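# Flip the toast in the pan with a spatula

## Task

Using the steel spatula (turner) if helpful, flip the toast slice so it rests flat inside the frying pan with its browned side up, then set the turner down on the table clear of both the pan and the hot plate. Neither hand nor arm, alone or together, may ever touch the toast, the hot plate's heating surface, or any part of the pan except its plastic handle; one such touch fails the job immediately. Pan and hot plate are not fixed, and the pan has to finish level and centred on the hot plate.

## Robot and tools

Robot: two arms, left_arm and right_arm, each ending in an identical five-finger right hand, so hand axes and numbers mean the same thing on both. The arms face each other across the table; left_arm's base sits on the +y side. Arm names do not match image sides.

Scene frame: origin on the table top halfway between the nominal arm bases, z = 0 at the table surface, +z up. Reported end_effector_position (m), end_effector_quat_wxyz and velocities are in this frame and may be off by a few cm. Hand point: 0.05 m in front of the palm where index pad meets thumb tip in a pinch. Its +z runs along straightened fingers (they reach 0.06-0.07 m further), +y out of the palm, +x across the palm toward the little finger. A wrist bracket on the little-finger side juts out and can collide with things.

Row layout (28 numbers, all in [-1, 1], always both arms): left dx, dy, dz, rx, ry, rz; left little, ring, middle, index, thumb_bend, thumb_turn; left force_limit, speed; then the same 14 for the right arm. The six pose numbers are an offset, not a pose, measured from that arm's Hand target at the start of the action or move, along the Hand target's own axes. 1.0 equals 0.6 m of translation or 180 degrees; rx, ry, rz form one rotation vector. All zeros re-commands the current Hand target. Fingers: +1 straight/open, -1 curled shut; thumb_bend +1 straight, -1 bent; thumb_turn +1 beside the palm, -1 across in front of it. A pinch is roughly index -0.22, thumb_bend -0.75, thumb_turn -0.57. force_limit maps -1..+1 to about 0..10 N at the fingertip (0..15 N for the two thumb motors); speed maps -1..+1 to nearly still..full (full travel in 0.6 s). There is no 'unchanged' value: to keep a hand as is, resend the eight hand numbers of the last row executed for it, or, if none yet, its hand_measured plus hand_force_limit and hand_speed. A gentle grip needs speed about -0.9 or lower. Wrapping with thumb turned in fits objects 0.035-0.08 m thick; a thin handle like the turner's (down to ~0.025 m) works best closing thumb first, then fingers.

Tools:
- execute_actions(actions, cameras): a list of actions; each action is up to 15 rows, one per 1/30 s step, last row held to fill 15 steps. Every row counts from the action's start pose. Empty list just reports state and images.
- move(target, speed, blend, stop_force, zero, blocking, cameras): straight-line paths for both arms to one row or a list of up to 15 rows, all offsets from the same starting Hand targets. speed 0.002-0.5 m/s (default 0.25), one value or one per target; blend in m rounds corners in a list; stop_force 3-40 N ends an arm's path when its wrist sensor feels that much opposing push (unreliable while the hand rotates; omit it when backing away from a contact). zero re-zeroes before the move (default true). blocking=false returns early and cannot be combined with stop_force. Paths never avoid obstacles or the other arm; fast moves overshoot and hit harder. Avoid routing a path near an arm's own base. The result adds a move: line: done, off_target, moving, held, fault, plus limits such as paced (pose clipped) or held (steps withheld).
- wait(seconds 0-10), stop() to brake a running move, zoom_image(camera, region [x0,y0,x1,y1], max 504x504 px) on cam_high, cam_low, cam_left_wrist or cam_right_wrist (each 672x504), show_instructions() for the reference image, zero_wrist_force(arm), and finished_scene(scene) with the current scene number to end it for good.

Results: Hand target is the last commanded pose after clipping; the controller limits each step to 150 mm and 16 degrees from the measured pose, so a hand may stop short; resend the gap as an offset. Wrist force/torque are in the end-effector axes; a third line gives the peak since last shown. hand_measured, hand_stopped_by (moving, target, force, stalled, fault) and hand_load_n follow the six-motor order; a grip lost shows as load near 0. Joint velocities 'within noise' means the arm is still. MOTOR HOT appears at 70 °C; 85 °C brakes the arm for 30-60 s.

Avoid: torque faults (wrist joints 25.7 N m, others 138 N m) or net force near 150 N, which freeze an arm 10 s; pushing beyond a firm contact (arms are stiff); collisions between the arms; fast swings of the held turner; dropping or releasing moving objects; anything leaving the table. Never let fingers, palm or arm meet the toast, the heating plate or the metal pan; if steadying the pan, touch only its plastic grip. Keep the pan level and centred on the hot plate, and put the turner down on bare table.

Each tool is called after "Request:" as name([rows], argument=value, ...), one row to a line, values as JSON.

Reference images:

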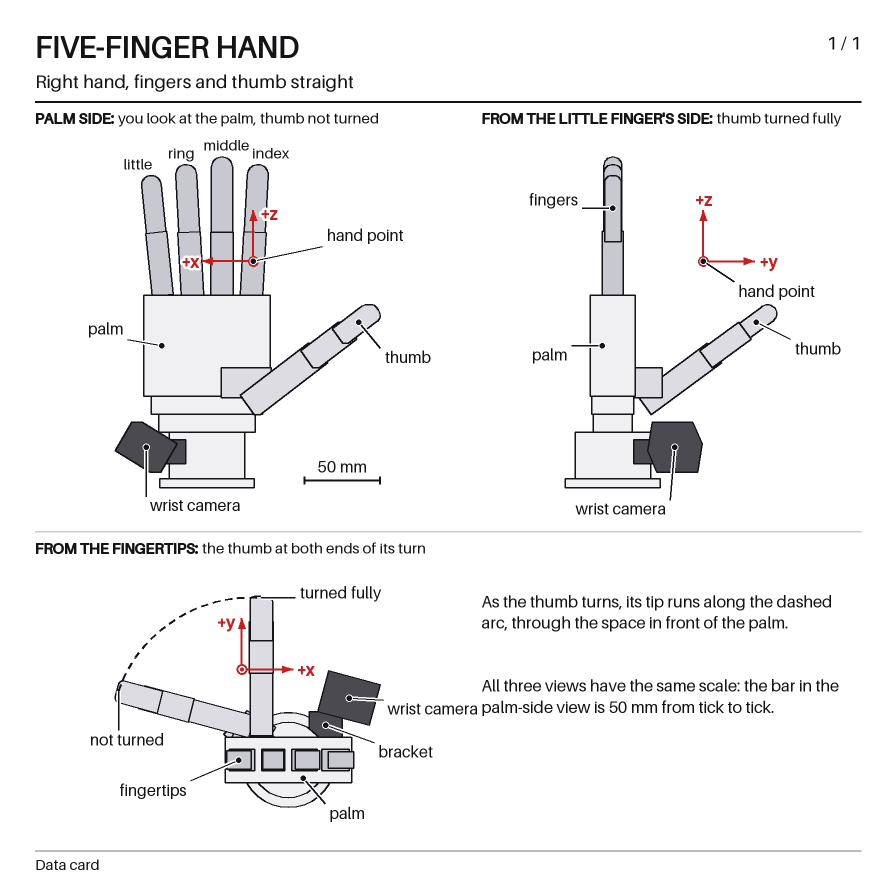

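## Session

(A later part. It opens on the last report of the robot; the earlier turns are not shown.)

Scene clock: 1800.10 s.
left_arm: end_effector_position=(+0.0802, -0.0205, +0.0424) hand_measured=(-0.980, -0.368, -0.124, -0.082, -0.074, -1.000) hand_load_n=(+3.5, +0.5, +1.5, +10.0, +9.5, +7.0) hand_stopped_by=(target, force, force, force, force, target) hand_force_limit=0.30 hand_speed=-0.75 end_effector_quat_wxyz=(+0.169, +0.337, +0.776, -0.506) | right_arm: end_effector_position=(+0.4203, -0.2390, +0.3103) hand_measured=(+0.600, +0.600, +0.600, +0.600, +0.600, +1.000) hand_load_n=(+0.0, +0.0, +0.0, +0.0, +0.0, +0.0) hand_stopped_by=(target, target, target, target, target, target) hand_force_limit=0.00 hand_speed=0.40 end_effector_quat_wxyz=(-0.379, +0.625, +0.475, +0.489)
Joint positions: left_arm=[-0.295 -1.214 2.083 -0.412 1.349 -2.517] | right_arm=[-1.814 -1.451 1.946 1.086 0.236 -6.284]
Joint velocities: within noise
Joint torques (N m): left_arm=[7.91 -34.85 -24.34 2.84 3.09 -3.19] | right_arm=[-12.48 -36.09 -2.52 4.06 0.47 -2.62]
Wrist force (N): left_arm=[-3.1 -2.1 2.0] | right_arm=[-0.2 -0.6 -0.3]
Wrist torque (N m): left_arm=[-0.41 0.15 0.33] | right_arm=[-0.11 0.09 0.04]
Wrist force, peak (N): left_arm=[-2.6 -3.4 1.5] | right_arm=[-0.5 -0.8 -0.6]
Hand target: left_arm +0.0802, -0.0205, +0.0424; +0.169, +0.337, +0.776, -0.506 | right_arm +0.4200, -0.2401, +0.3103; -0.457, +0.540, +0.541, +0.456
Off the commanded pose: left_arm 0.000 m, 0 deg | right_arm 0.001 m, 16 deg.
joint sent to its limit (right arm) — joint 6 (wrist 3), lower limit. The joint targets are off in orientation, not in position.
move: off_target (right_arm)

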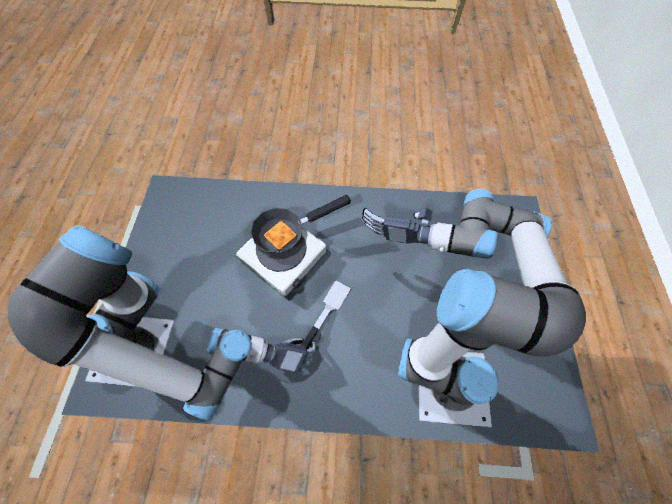

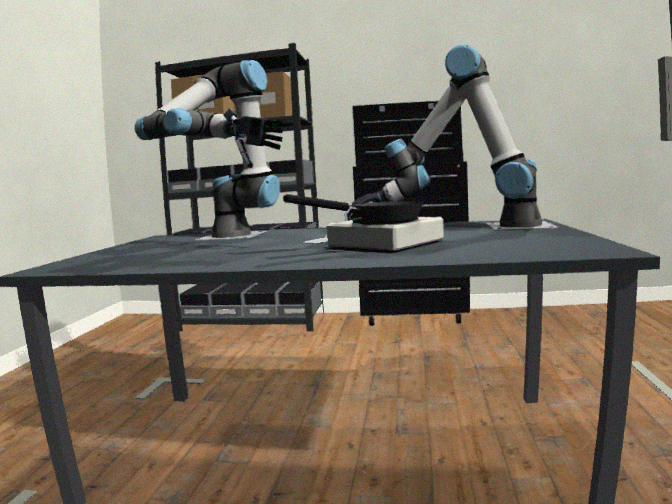

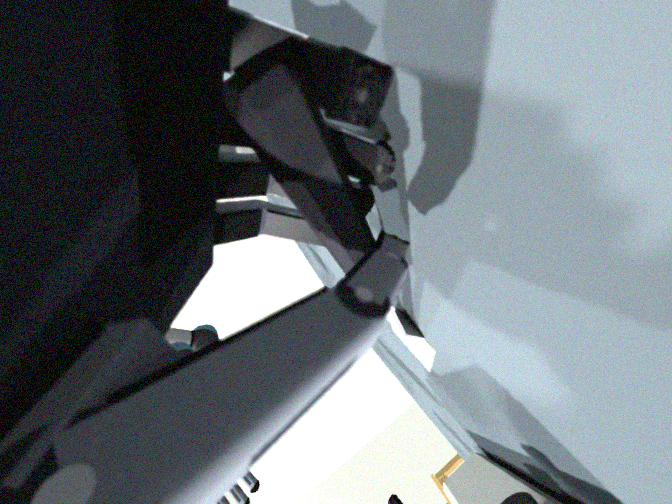

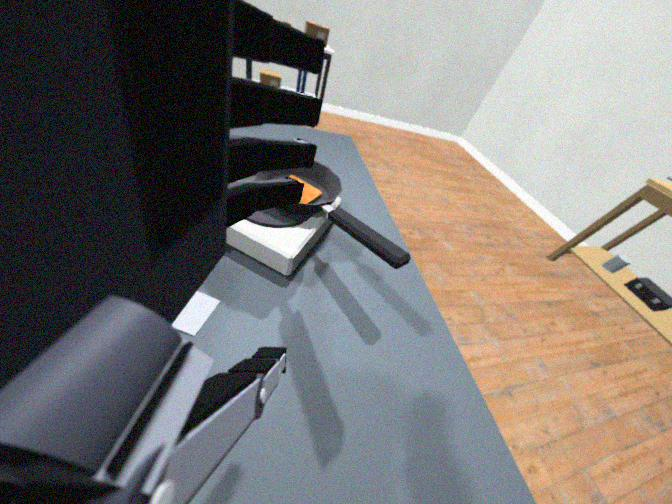

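Request:
move(target=[0,0,0,0,0,0,-0.98,-0.98,-0.2,0.1,0.15,-1,0.3,-0.75, 0,0,0,0,0,0,0.6,0.6,0.6,0.6,0.6,1,0,0.4], cameras=["cam_left_wrist","cam_high"])

Request:
zoom_image(camera="cam_high", region=[230, 230, 400, 370])

Request:
zoom_image(camera="cam_left_wrist", region=[200, 50, 500, 400])

Scene clock: 1809.17 s.
left_arm: end_effector_position=(+0.0802, -0.0205, +0.0424) hand_measured=(-0.980, -0.368, -0.136, +0.100, +0.150, -1.000) hand_load_n=(+0.0, +0.0, +0.5, +0.0, +0.5, +0.0) hand_stopped_by=(target, force, force, target, target, target) hand_force_limit=0.30 hand_speed=-0.75 end_effector_quat_wxyz=(+0.169, +0.337, +0.776, -0.506) | right_arm: end_effector_position=(+0.4203, -0.2390, +0.3103) hand_measured=(+0.600, +0.600, +0.600, +0.600, +0.600, +1.000) hand_load_n=(+0.0, +0.0, +0.0, +0.0, +0.0, +0.0) hand_stopped_by=(target, target, target, target, target, target) hand_force_limit=0.00 hand_speed=0.40 end_effector_quat_wxyz=(-0.379, +0.625, +0.475, +0.489)
Joint positions: left_arm=[-0.295 -1.214 2.083 -0.412 1.349 -2.517] | right_arm=[-1.814 -1.451 1.946 1.086 0.236 -6.284]
Joint velocities: within noise
Joint torques (N m): left_arm=[8.81 -32.43 -25.37 0.9 1.47 0.09] | right_arm=[-12.4 -35.57 -2.95 3.52 0.51 -2.62]
Wrist force (N): left_arm=[-0.5 -0.1 2.2] | right_arm=[-0.3 -0.7 -0.4]
Wrist torque (N m): left_arm=[-0.42 0.17 -0.09] | right_arm=[-0.11 0.11 0.02]
Wrist force, peak (N): left_arm=[-2.9 -2.8 1.9] | right_arm=[-0.3 -1.0 -0.4]
Hand target: left_arm +0.0802, -0.0205, +0.0424; +0.169, +0.337, +0.776, -0.506 | right_arm +0.4200, -0.2401, +0.3103; -0.457, +0.540, +0.541, +0.456
Off the commanded pose: left_arm 0.000 m, 0 deg | right_arm 0.001 m, 16 deg.
joint sent to its limit (right arm) — joint 6 (wrist 3), lower limit. The joint targets are off in orientation, not in position.
move: off_target (right_arm)
Images, in order (width x height): cam_high 672x504, cam_left_wrist 672x504.

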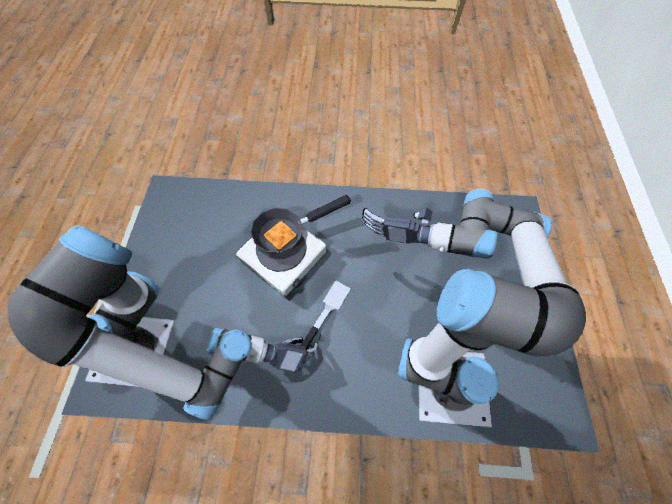

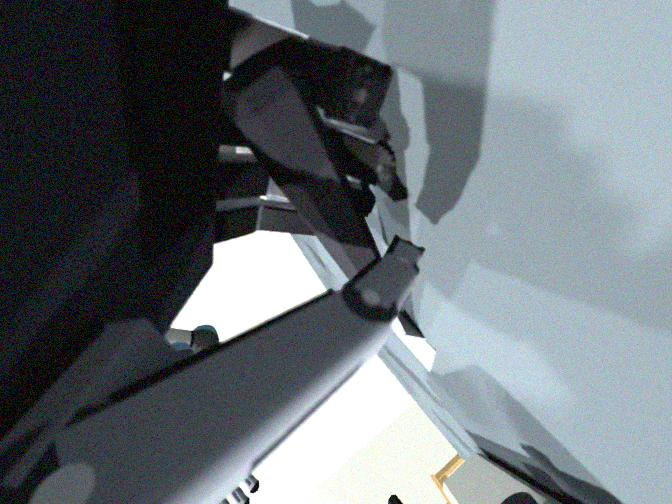

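Scaled by 2.965.

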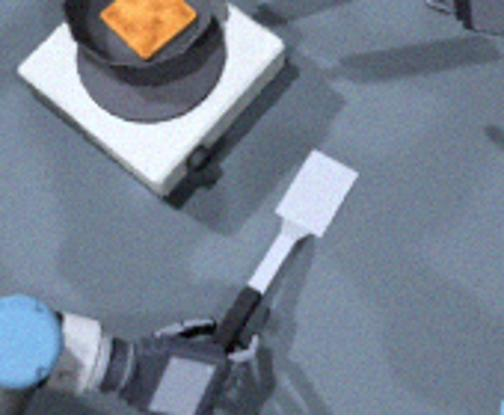

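Scaled by 1.440.

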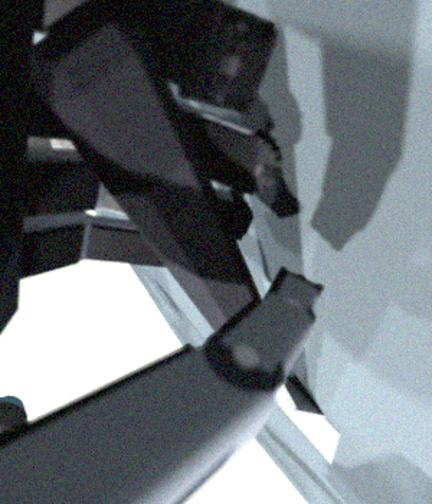

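Request:
move(target=[0,0,0,0,0,0,0.3,0.3,0.4,0.5,0.6,-1,0.3,-0.6, 0,0,0,0,0,0,0.6,0.6,0.6,0.6,0.6,1,0,0.4], cameras=["cam_left_wrist","cam_high"])

Request:
zoom_image(camera="cam_high", region=[230, 230, 400, 370])

Request:
zoom_image(camera="cam_left_wrist", region=[200, 50, 500, 400])

Scene clock: 1814.40 s.
left_arm: end_effector_position=(+0.0802, -0.0205, +0.0425) hand_measured=(-0.374, +0.300, +0.400, +0.500, +0.600, -1.000) hand_load_n=(-18.5, +0.0, +0.0, +0.0, +0.0, +0.0) hand_stopped_by=(moving, target, target, target, target, target) hand_force_limit=0.30 hand_speed=-0.60 end_effector_quat_wxyz=(+0.169, +0.337, +0.776, -0.506) | right_arm: end_effector_position=(+0.4203, -0.2390, +0.3103) hand_measured=(+0.600, +0.600, +0.600, +0.600, +0.600, +1.000) hand_load_n=(+0.0, +0.0, +0.0, +0.0, +0.0, +0.5) hand_stopped_by=(target, target, target, target, target, target) hand_force_limit=0.00 hand_speed=0.40 end_effector_quat_wxyz=(-0.379, +0.625, +0.475, +0.489)
Joint positions: left_arm=[-0.295 -1.215 2.083 -0.412 1.349 -2.517] | right_arm=[-1.814 -1.451 1.946 1.086 0.236 -6.284]
Joint velocities: within noise
Joint torques (N m): left_arm=[3.19 -14.65 -19.93 -0.48 1.33 1.82] | right_arm=[-12.28 -36.29 -3.33 4.21 0.55 -2.56]
Wrist force (N): left_arm=[-9.9 -8.3 -9.8] | right_arm=[-0.2 -0.8 -0.5]
Wrist torque (N m): left_arm=[-0.51 0.96 -0.60] | right_arm=[-0.12 0.11 0.03]
Wrist force, peak (N): left_arm=[-12.5 -9.7 -14.8] | right_arm=[-0.4 -1.0 -0.5]
Hand target: left_arm +0.0802, -0.0205, +0.0424; +0.169, +0.337, +0.776, -0.506 | right_arm +0.4200, -0.2401, +0.3103; -0.457, +0.540, +0.541, +0.456
Off the commanded pose: left_arm 0.000 m, 0 deg | right_arm 0.001 m, 16 deg.
joint sent to its limit (right arm) — joint 6 (wrist 3), lower limit. The joint targets are off in orientation, not in position.
move: off_target (right_arm)
Images, in order (width x height): cam_high 672x504, cam_left_wrist 672x504.

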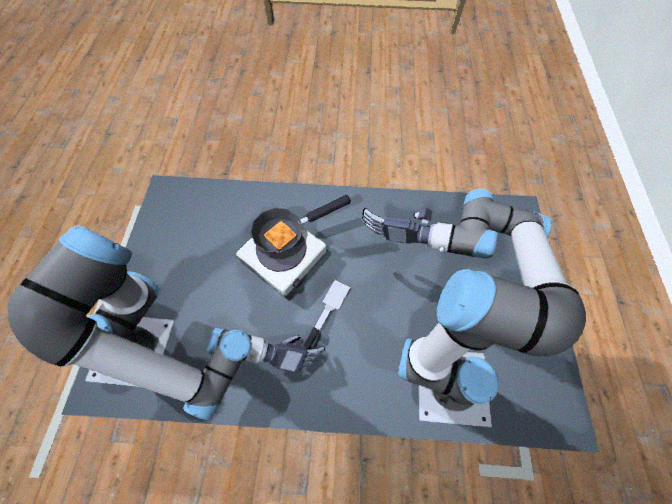

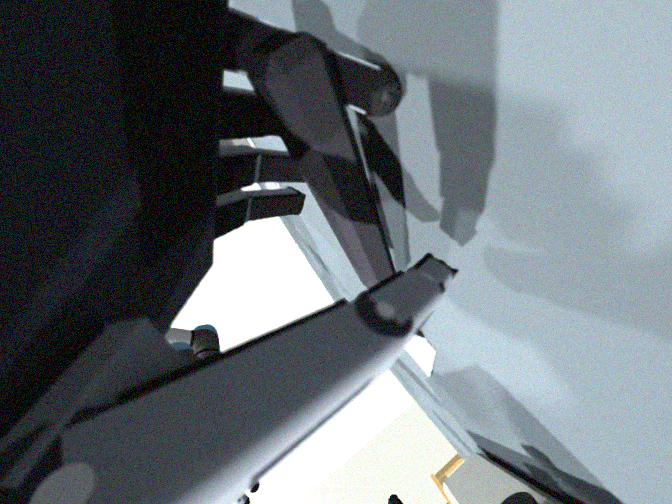

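Scaled by 2.965.

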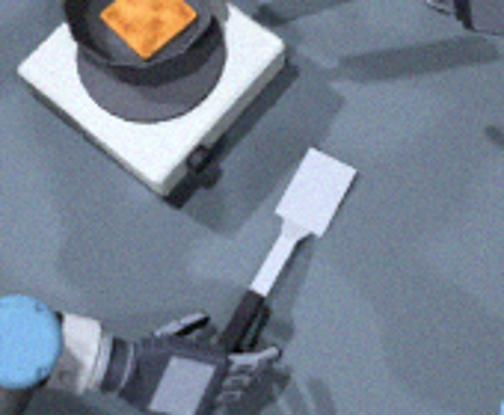

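Scaled by 1.440.

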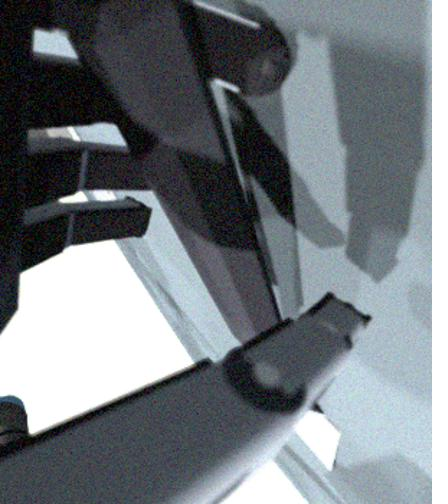

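Request:
move(target=[-0.0201,-0.0224,-0.0144,0,0,0,-0.6,0.3,0.4,0.5,0.6,-1,0.3,-0.6, 0,0,0,0,0,0,0.6,0.6,0.6,0.6,0.6,1,0,0.4], speed=0.04, cameras=["cam_left_wrist","cam_high"])

Request:
zoom_image(camera="cam_high", region=[230, 230, 400, 370])

Request:
zoom_image(camera="cam_left_wrist", region=[200, 50, 500, 400])

Scene clock: 1819.60 s.
left_arm: end_effector_position=(+0.0802, -0.0205, +0.0624) hand_measured=(-0.600, +0.300, +0.400, +0.500, +0.600, -1.000) hand_load_n=(+0.5, +0.0, +0.0, +0.0, +0.0, +0.0) hand_stopped_by=(target, target, target, target, target, target) hand_force_limit=0.30 hand_speed=-0.60 end_effector_quat_wxyz=(+0.169, +0.337, +0.776, -0.506) | right_arm: end_effector_position=(+0.4203, -0.2390, +0.3103) hand_measured=(+0.600, +0.600, +0.600, +0.600, +0.600, +1.000) hand_load_n=(+0.0, +0.0, +0.0, +0.0, +0.0, +0.0) hand_stopped_by=(target, target, target, target, target, target) hand_force_limit=0.00 hand_speed=0.40 end_effector_quat_wxyz=(-0.379, +0.625, +0.475, +0.489)
Joint positions: left_arm=[-0.295 -1.254 2.068 -0.357 1.349 -2.517] | right_arm=[-1.814 -1.451 1.946 1.086 0.236 -6.284]
Joint velocities: within noise
Joint torques (N m): left_arm=[-7.89 -32.97 -27.35 2.09 -2.58 -0.14] | right_arm=[-12.85 -35.93 -2.65 2.2 0.49 -2.57]
Wrist force (N): left_arm=[-1.6 -0.2 2.7] | right_arm=[-0.4 -0.9 -0.5]
Wrist torque (N m): left_arm=[-0.52 0.24 -0.14] | right_arm=[-0.14 0.12 0.02]
Wrist force, peak (N): left_arm=[-10.2 -8.5 -10.0] | right_arm=[-0.4 -0.9 -0.5]
Hand target: left_arm +0.0802, -0.0205, +0.0624; +0.169, +0.337, +0.776, -0.506 | right_arm +0.4200, -0.2401, +0.3103; -0.457, +0.540, +0.541, +0.456
Off the commanded pose: left_arm 0.000 m, 0 deg | right_arm 0.001 m, 16 deg.
joint sent to its limit (right arm) — joint 6 (wrist 3), lower limit. The joint targets are off in orientation, not in position.
move: off_target (right_arm)
Images, in order (width x height): cam_high 672x504, cam_left_wrist 672x504.

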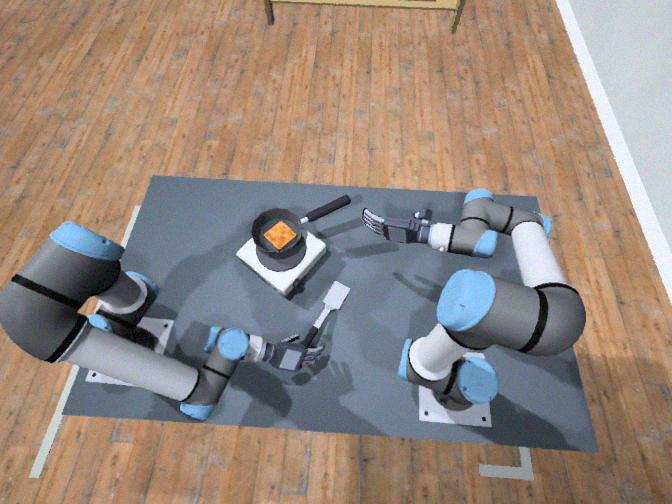

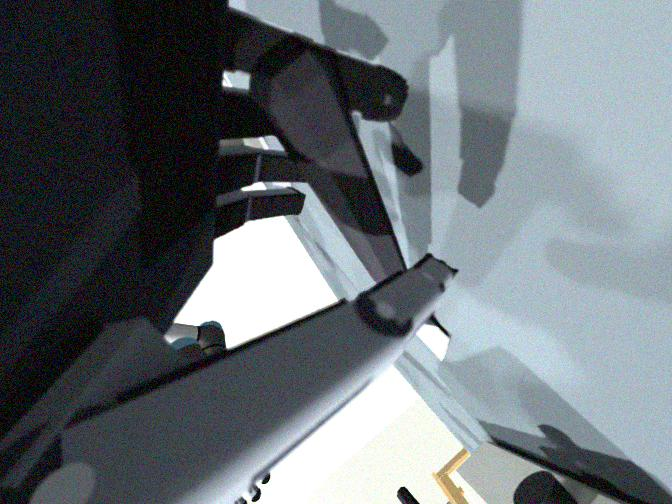

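Scaled by 2.965.

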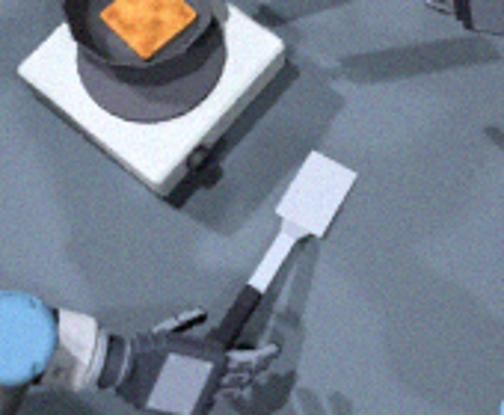

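Scaled by 1.440.

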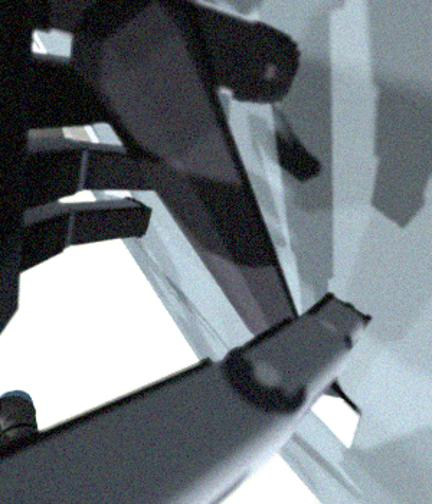

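Request:
move(target=[0,0,0,0,0,0,0.1,0.3,0.4,0.5,0.6,-1,0.3,-0.7, 0,0,0,0,0,0,0.6,0.6,0.6,0.6,0.6,1,0,0.4], cameras=["cam_left_wrist","cam_high","cam_low"])

Request:
zoom_image(camera="cam_high", region=[230, 230, 400, 370])

Request:
zoom_image(camera="cam_left_wrist", region=[200, 50, 500, 400])

Scene clock: 1824.60 s.
left_arm: end_effector_position=(+0.0802, -0.0205, +0.0624) hand_measured=(+0.100, +0.300, +0.400, +0.500, +0.600, -1.000) hand_load_n=(+0.0, +0.0, +0.0, +0.0, +0.0, +0.0) hand_stopped_by=(target, target, target, target, target, target) hand_force_limit=0.30 hand_speed=-0.70 end_effector_quat_wxyz=(+0.169, +0.337, +0.776, -0.506) | right_arm: end_effector_position=(+0.4203, -0.2390, +0.3103) hand_measured=(+0.600, +0.600, +0.600, +0.600, +0.600, +1.000) hand_load_n=(+0.0, +0.0, +0.0, +0.0, +0.0, +0.0) hand_stopped_by=(target, target, target, target, target, target) hand_force_limit=0.00 hand_speed=0.40 end_effector_quat_wxyz=(-0.379, +0.625, +0.475, +0.489)
Joint positions: left_arm=[-0.295 -1.255 2.068 -0.357 1.349 -2.517] | right_arm=[-1.814 -1.451 1.946 1.086 0.236 -6.284]
Joint velocities: within noise
Joint torques (N m): left_arm=[-7.07 -30.71 -27.14 1.77 -2.78 -2.47] | right_arm=[-12.32 -36.01 -5.8 4.01 0.47 -2.57]
Wrist force (N): left_arm=[-1.5 -0.7 2.0] | right_arm=[-0.2 -0.5 -0.6]
Wrist torque (N m): left_arm=[-0.46 0.24 -0.16] | right_arm=[-0.07 0.10 0.04]
Wrist force, peak (N): left_arm=[-1.3 0.3 2.8] | right_arm=[0.0 -1.1 -0.5]
Hand target: left_arm +0.0802, -0.0205, +0.0624; +0.169, +0.337, +0.776, -0.506 | right_arm +0.4200, -0.2401, +0.3103; -0.457, +0.540, +0.541, +0.456
Off the commanded pose: left_arm 0.000 m, 0 deg | right_arm 0.001 m, 16 deg.
joint sent to its limit (right arm) — joint 6 (wrist 3), lower limit. The joint targets are off in orientation, not in position.
move: off_target (right_arm)
Images, in order (width x height): cam_high 672x504, cam_low 672x504, cam_left_wrist 672x504.

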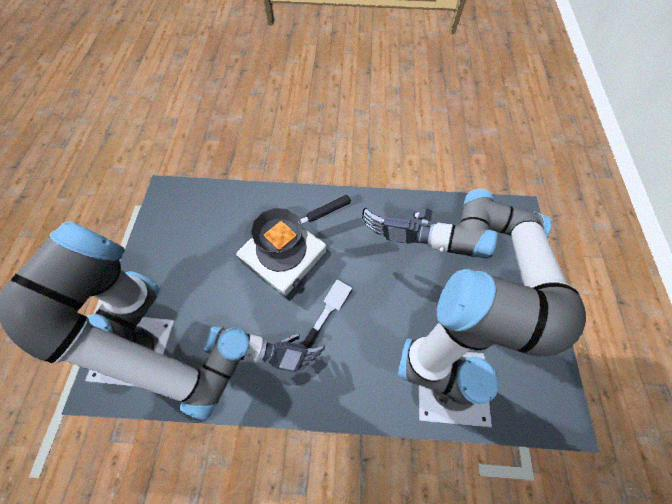

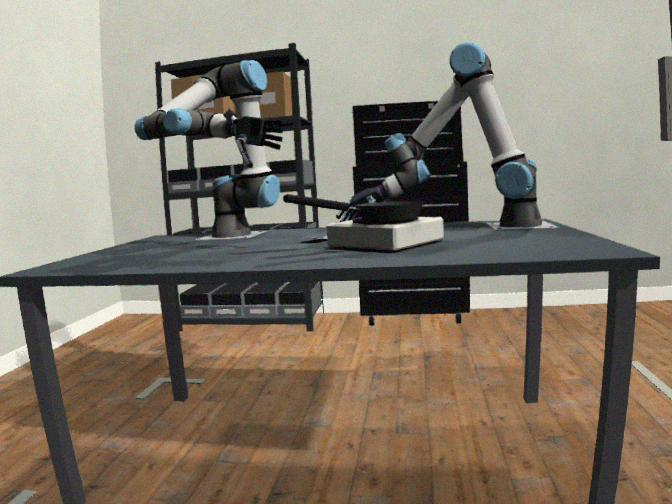

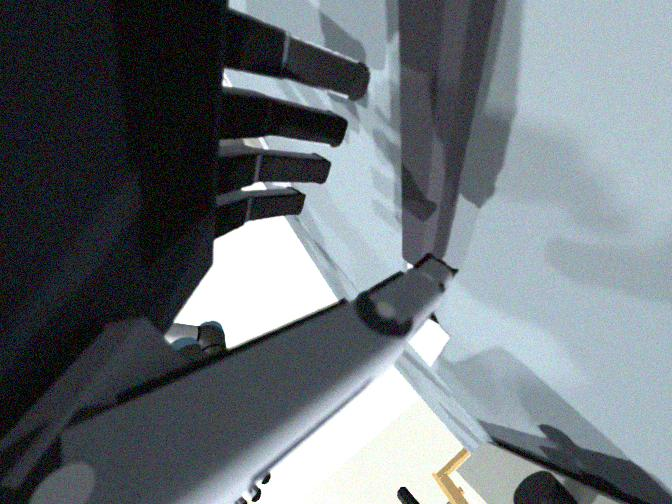

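Scaled by 2.965.

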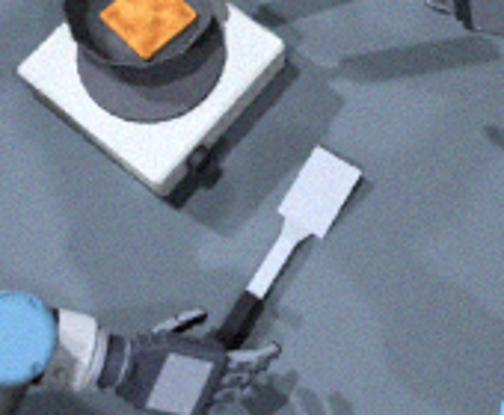

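Scaled by 1.440.

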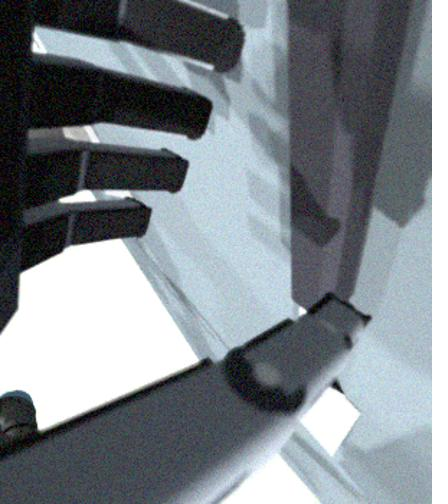

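Request:
move([
  [0,-0.1,0,0,0,0,0.1,0.3,0.4,0.5,0.6,-1,0.3,-0.7, 0,0,0,0,0,0,0.6,0.6,0.6,0.6,0.6,1,0,0.4],
  [-0.08,-0.22,-0.05,0,0,0,0.1,0.3,0.4,0.5,0.6,-1,0.3,-0.7, 0,0,0,0,0,0,0.6,0.6,0.6,0.6,0.6,1,0,0.4],
], speed=0.08, blend=0.02)

Request:
zoom_image(camera="cam_high", region=[200, 180, 400, 380])

Scene clock: 1832.50 s.
left_arm: end_effector_position=(+0.0253, -0.0448, +0.1929) hand_measured=(+0.100, +0.300, +0.400, +0.500, +0.600, -1.000) hand_load_n=(+0.0, -0.5, +0.0, -0.5, +0.0, +0.0) hand_stopped_by=(target, target, target, target, target, target) hand_force_limit=0.30 hand_speed=-0.70 end_effector_quat_wxyz=(+0.169, +0.337, +0.776, -0.506) | right_arm: end_effector_position=(+0.4203, -0.2390, +0.3103) hand_measured=(+0.600, +0.600, +0.600, +0.600, +0.600, +1.000) hand_load_n=(+0.0, +0.0, +0.0, +0.0, +0.0, +0.0) hand_stopped_by=(target, target, target, target, target, target) hand_force_limit=0.00 hand_speed=0.40 end_effector_quat_wxyz=(-0.379, +0.625, +0.475, +0.489)
Joint positions: left_arm=[-0.407 -1.388 1.834 0.025 1.249 -2.569] | right_arm=[-1.814 -1.451 1.946 1.086 0.236 -6.284]
Joint velocities: within noise
Joint torques (N m): left_arm=[-8.03 -31.65 -32.63 2.2 -3.07 -2.77] | right_arm=[-13.01 -35.89 -3.59 4.04 0.57 -2.42]
Wrist force (N): left_arm=[-1.9 -0.9 2.0] | right_arm=[-0.5 -0.5 -0.3]
Wrist torque (N m): left_arm=[-0.49 0.33 -0.19] | right_arm=[-0.09 0.14 0.02]
Wrist force, peak (N): left_arm=[-1.7 -0.9 2.4] | right_arm=[-0.2 -1.0 -0.5]
Hand target: left_arm +0.0253, -0.0448, +0.1929; +0.169, +0.337, +0.776, -0.506 | right_arm +0.4200, -0.2401, +0.3103; -0.457, +0.540, +0.541, +0.456
Off the commanded pose: left_arm 0.000 m, 0 deg | right_arm 0.001 m, 16 deg.
joint sent to its limit (right arm) — joint 6 (wrist 3), lower limit. The joint targets are off in orientation, not in position.
move: off_target (right_arm); blend cut to 0 m at target 1

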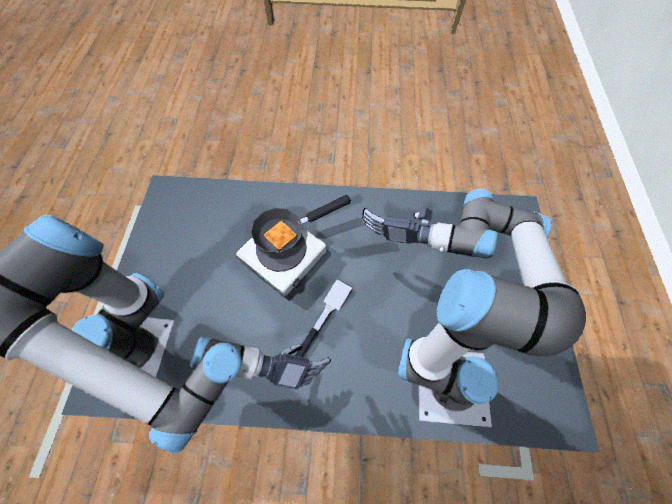

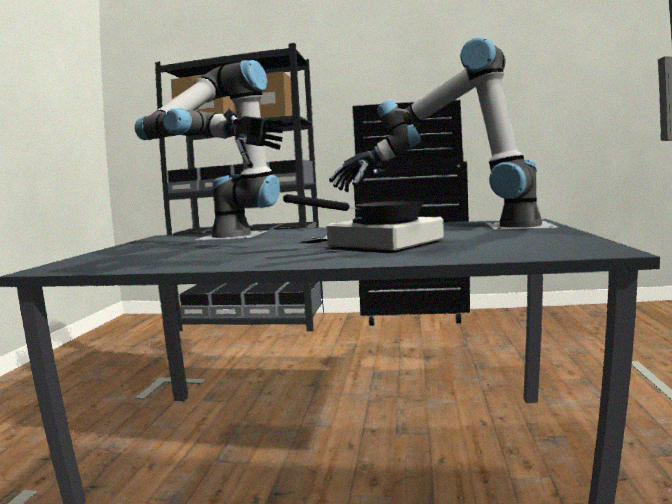

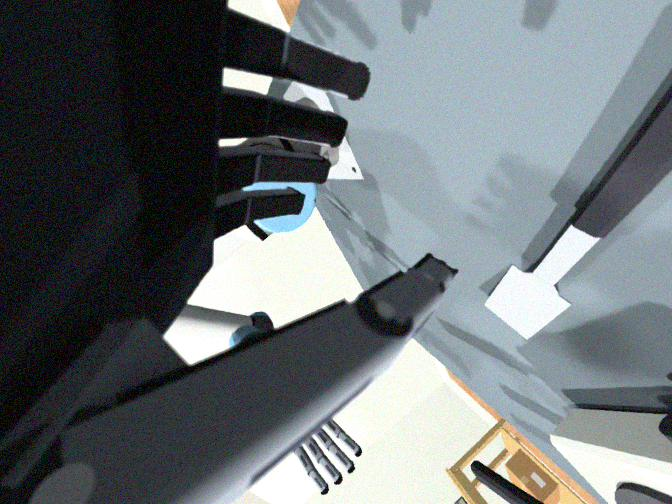

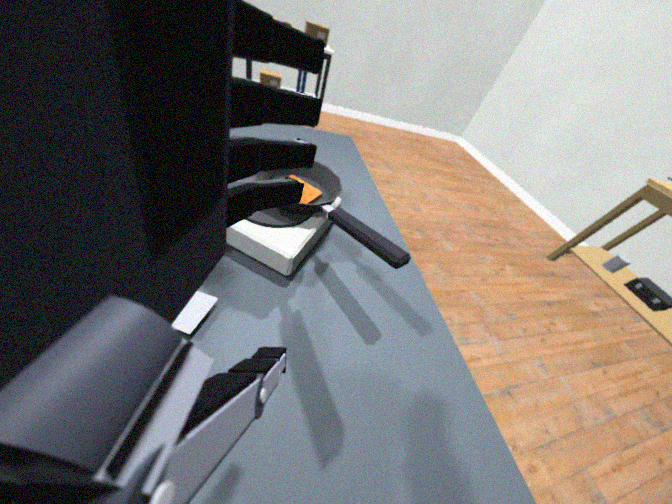

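Scaled by 2.520.

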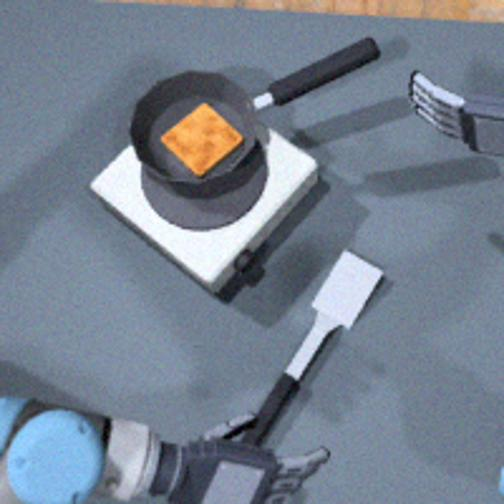

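Request:
move(target=[0,0,0,0,0,0,0.1,0.3,0.4,0.5,0.6,-1,0.3,-0.7, -0.0255,0.2025,0.4483,-0.3533,0.1445,0.4961,0.6,0.6,0.6,0.6,0.6,-1,0,0.4], speed=0.2)

Request:
zoom_image(camera="cam_high", region=[200, 150, 450, 350])

Scene clock: 1900.43 s.
left_arm: end_effector_position=(+0.0253, -0.0448, +0.1929) hand_measured=(+0.100, +0.300, +0.400, +0.500, +0.600, -1.000) hand_load_n=(+0.0, +0.0, +0.0, +0.0, +0.0, -0.5) hand_stopped_by=(target, target, target, target, target, target) hand_force_limit=0.30 hand_speed=-0.70 end_effector_quat_wxyz=(+0.169, +0.337, +0.776, -0.506) | right_arm: end_effector_position=(+0.5409, +0.0228, +0.2502) hand_measured=(+0.600, +0.600, +0.600, +0.600, +0.600, -1.000) hand_load_n=(+0.0, +0.0, +0.0, +0.0, +0.0, +0.0) hand_stopped_by=(target, target, target, target, target, target) hand_force_limit=0.00 hand_speed=0.40 end_effector_quat_wxyz=(+0.404, -0.783, +0.358, -0.309)
Joint positions: left_arm=[-0.407 -1.388 1.834 0.025 1.249 -2.569] | right_arm=[-0.971 -1.015 1.036 0.484 1.65 -3.322]
Joint velocities: within noise
Joint torques (N m): left_arm=[-7.07 -30.42 -30.97 2.06 -2.76 -2.75] | right_arm=[10.34 -32.21 -35.68 1.2 2.04 2.26]
Wrist force (N): left_arm=[-1.7 -1.0 2.0] | right_arm=[-0.3 0.3 -0.6]
Wrist torque (N m): left_arm=[-0.51 0.31 -0.19] | right_arm=[0.14 0.10 0.00]
Wrist force, peak (N): left_arm=[-1.8 -0.9 2.3] | right_arm=[-0.3 -0.9 -0.9]
Hand target: left_arm +0.0253, -0.0448, +0.1929; +0.169, +0.337, +0.776, -0.506 | right_arm +0.5409, +0.0228, +0.2502; -0.404, +0.783, -0.358, +0.309
Off the commanded pose: left_arm 0.000 m, 0 deg | right_arm 0.000 m, 0 deg.
move: done

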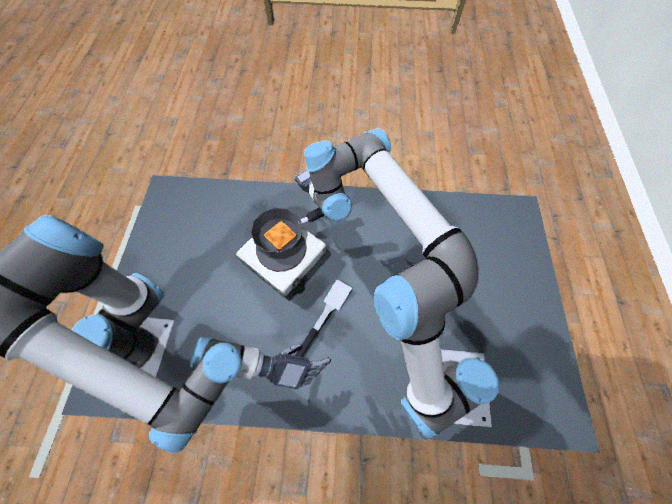

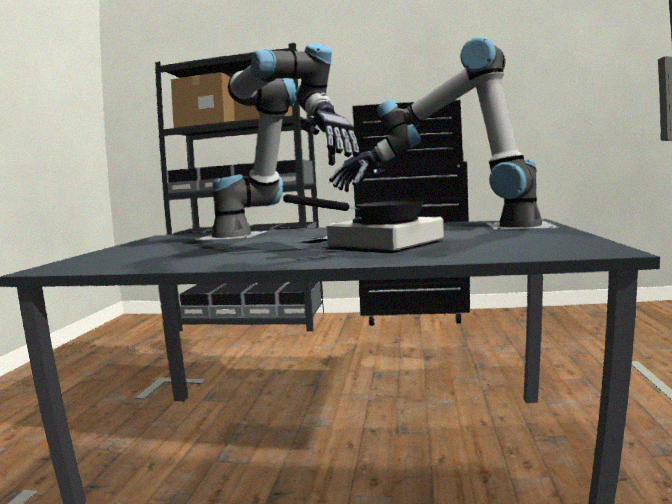

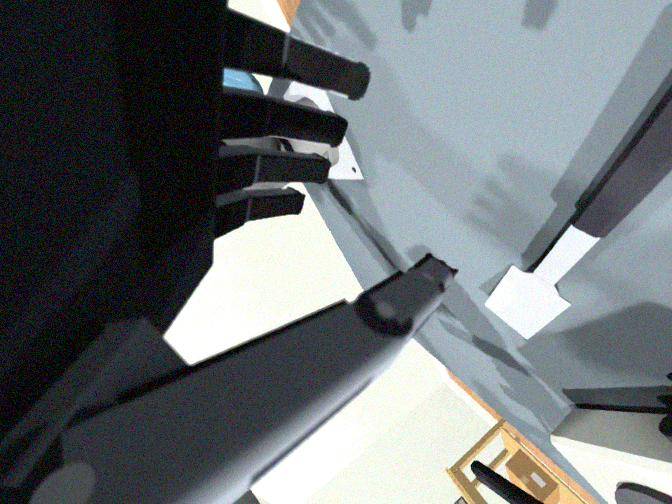

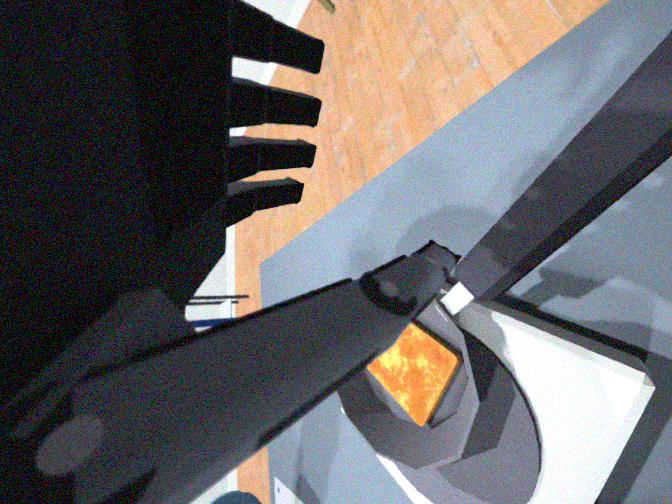

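Scaled by 2.016.

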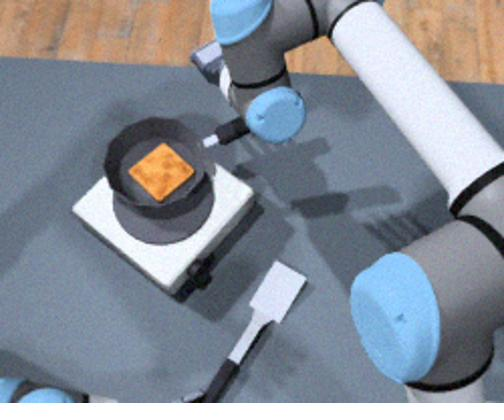

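Request:
move(target=[0,0,0,0,0,0,0.1,0.3,0.4,0.5,0.6,-1,0.3,-0.7, 0.016,0.13,-0.040,0,0,0,0.6,0.6,0.6,0.6,0.6,-1,0,0.4], speed=0.08, cameras=["cam_high","cam_low","cam_right_wrist"])

Request:
zoom_image(camera="cam_low", region=[270, 110, 450, 260])

Scene clock: 1905.93 s.
left_arm: end_effector_position=(+0.0253, -0.0448, +0.1929) hand_measured=(+0.100, +0.300, +0.400, +0.500, +0.600, -1.000) hand_load_n=(+0.0, +0.0, +0.0, +0.0, +0.0, +0.0) hand_stopped_by=(target, target, target, target, target, target) hand_force_limit=0.30 hand_speed=-0.70 end_effector_quat_wxyz=(+0.169, +0.337, +0.776, -0.506) | right_arm: end_effector_position=(+0.5035, -0.0273, +0.1970) hand_measured=(+0.600, +0.600, +0.600, +0.600, +0.600, -1.000) hand_load_n=(+0.0, +0.0, +0.0, +0.0, +0.0, +0.0) hand_stopped_by=(target, target, target, target, target, target) hand_force_limit=0.00 hand_speed=0.40 end_effector_quat_wxyz=(+0.404, -0.783, +0.358, -0.309)
Joint positions: left_arm=[-0.407 -1.388 1.834 0.025 1.249 -2.569] | right_arm=[-1.013 -1.158 1.388 0.273 1.613 -3.343]
Joint velocities: within noise
Joint torques (N m): left_arm=[-6.61 -27.89 -31.49 2.18 -2.97 -2.69] | right_arm=[-12.97 -54.83 -6.73 -2.01 -1.44 -2.79]
Wrist force (N): left_arm=[-1.7 -0.6 1.9] | right_arm=[-0.2 0.5 -0.8]
Wrist torque (N m): left_arm=[-0.44 0.32 -0.17] | right_arm=[0.19 0.08 -0.01]
Wrist force, peak (N): left_arm=[-1.8 -0.9 2.2] | right_arm=[-0.1 0.9 -1.0]
Hand target: left_arm +0.0253, -0.0448, +0.1929; +0.169, +0.337, +0.776, -0.506 | right_arm +0.5034, -0.0274, +0.1970; -0.404, +0.783, -0.358, +0.309
Off the commanded pose: left_arm 0.000 m, 0 deg | right_arm 0.000 m, 0 deg.
move: done
Images, in order (width x height): cam_high 672x504, cam_low 672x504, cam_right_wrist 672x504.

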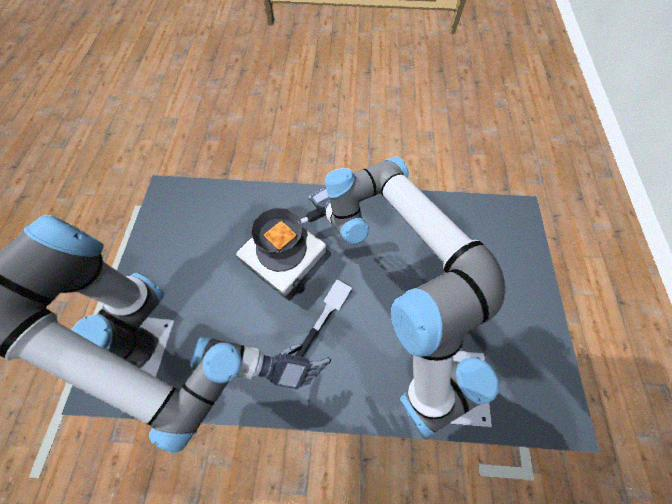

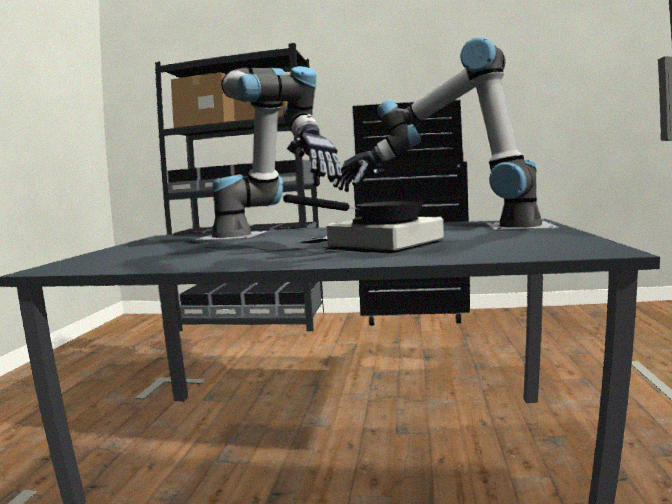

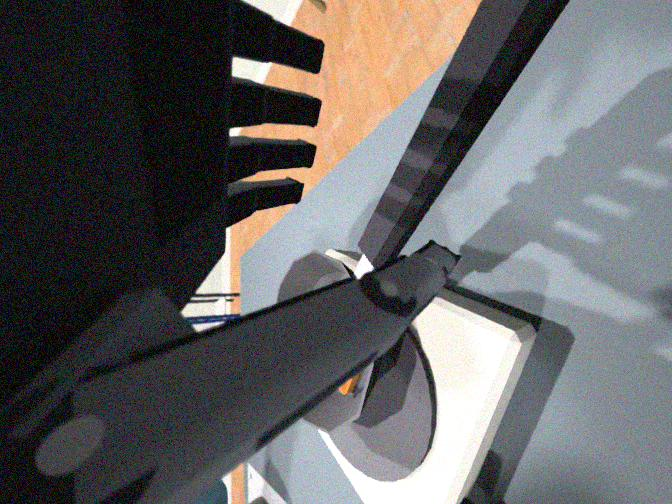

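Scaled by 2.800.

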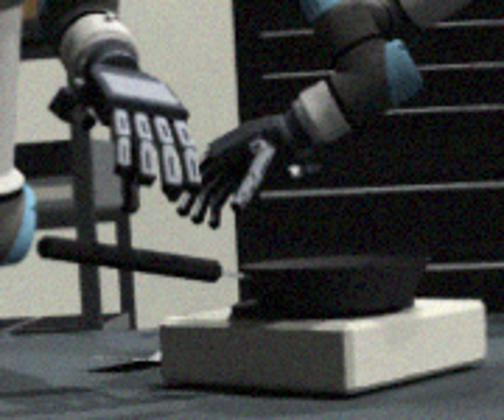

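Request:
move(target=[0,0,0,0,0,0,0.1,0.3,0.4,0.5,0.6,-1,0.3,-0.7, -0.0211,0.0925,0.0523,0,0,0,0.6,0.6,0.6,0.6,0.6,-1,0,0.4], speed=0.06, cameras=["cam_high","cam_low","cam_right_wrist"])

Request:
zoom_image(camera="cam_low", region=[270, 110, 450, 260])

Scene clock: 1916.23 s.
left_arm: end_effector_position=(+0.0253, -0.0448, +0.1929) hand_measured=(+0.100, +0.300, +0.400, +0.500, +0.600, -1.000) hand_load_n=(+0.0, +0.0, +0.0, +0.0, +0.0, +0.0) hand_stopped_by=(target, target, target, target, target, target) hand_force_limit=0.30 hand_speed=-0.70 end_effector_quat_wxyz=(+0.169, +0.337, +0.776, -0.506) | right_arm: end_effector_position=(+0.5035, -0.0274, +0.1321) hand_measured=(+0.600, +0.600, +0.600, +0.600, +0.600, -1.000) hand_load_n=(+0.0, +0.0, -0.5, +0.0, +0.0, +0.0) hand_stopped_by=(target, target, target, target, target, target) hand_force_limit=0.00 hand_speed=0.40 end_effector_quat_wxyz=(+0.404, -0.783, +0.358, -0.309)
Joint positions: left_arm=[-0.407 -1.388 1.834 0.025 1.249 -2.569] | right_arm=[-1.013 -1.112 1.493 0.122 1.613 -3.343]
Joint velocities: within noise
Joint torques (N m): left_arm=[-7.5 -25.34 -31.93 2.05 -2.96 -2.55] | right_arm=[-9.51 -27.38 -5.38 -1.71 1.52 -2.55]
Wrist force (N): left_arm=[-1.7 -0.7 2.1] | right_arm=[-0.4 0.5 -0.7]
Wrist torque (N m): left_arm=[-0.45 0.31 -0.18] | right_arm=[0.17 0.13 -0.01]
Wrist force, peak (N): left_arm=[-1.7 -0.8 2.3] | right_arm=[-0.5 0.4 -0.9]
Hand target: left_arm +0.0253, -0.0448, +0.1929; +0.169, +0.337, +0.776, -0.506 | right_arm +0.5035, -0.0273, +0.1320; -0.404, +0.783, -0.358, +0.309
Off the commanded pose: left_arm 0.000 m, 0 deg | right_arm 0.000 m, 0 deg.
move: done
Images, in order (width x height): cam_high 672x504, cam_low 672x504, cam_right_wrist 672x504.

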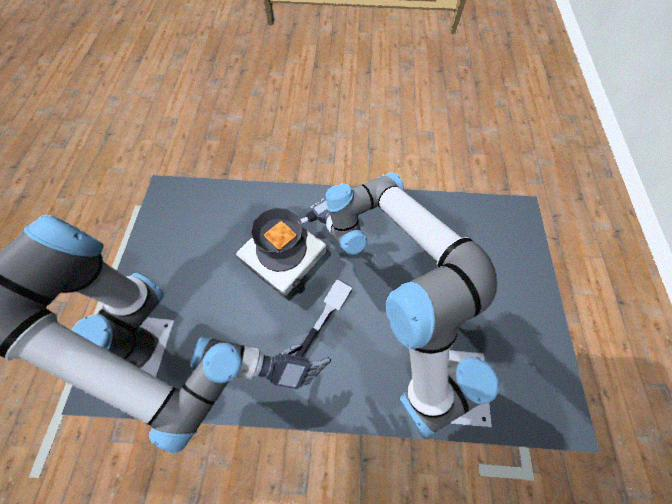

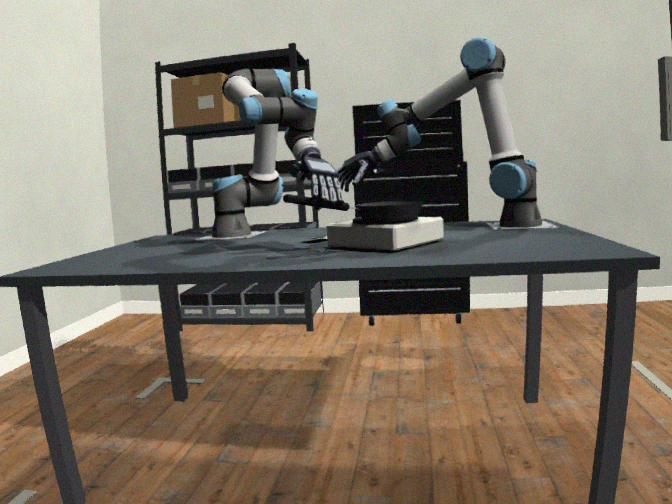

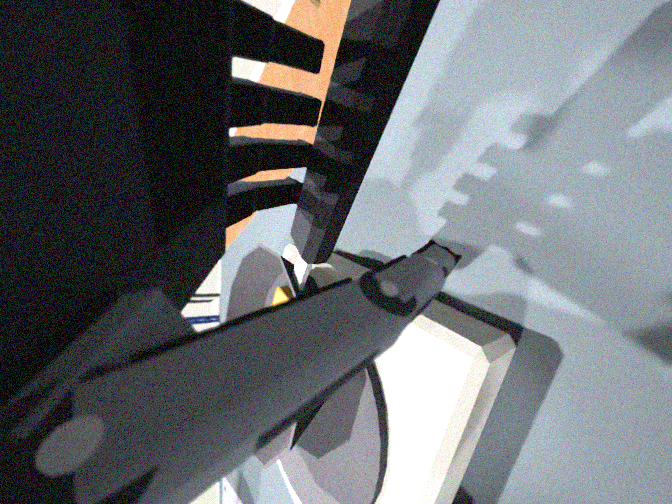

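Scaled by 2.800.

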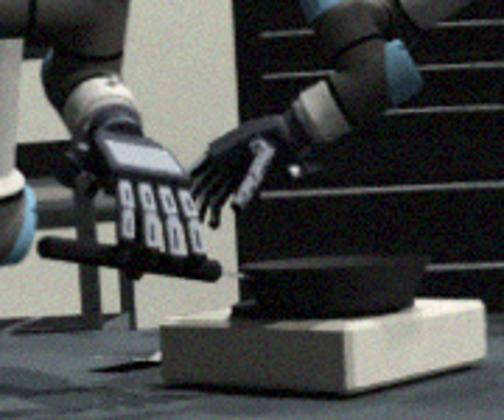

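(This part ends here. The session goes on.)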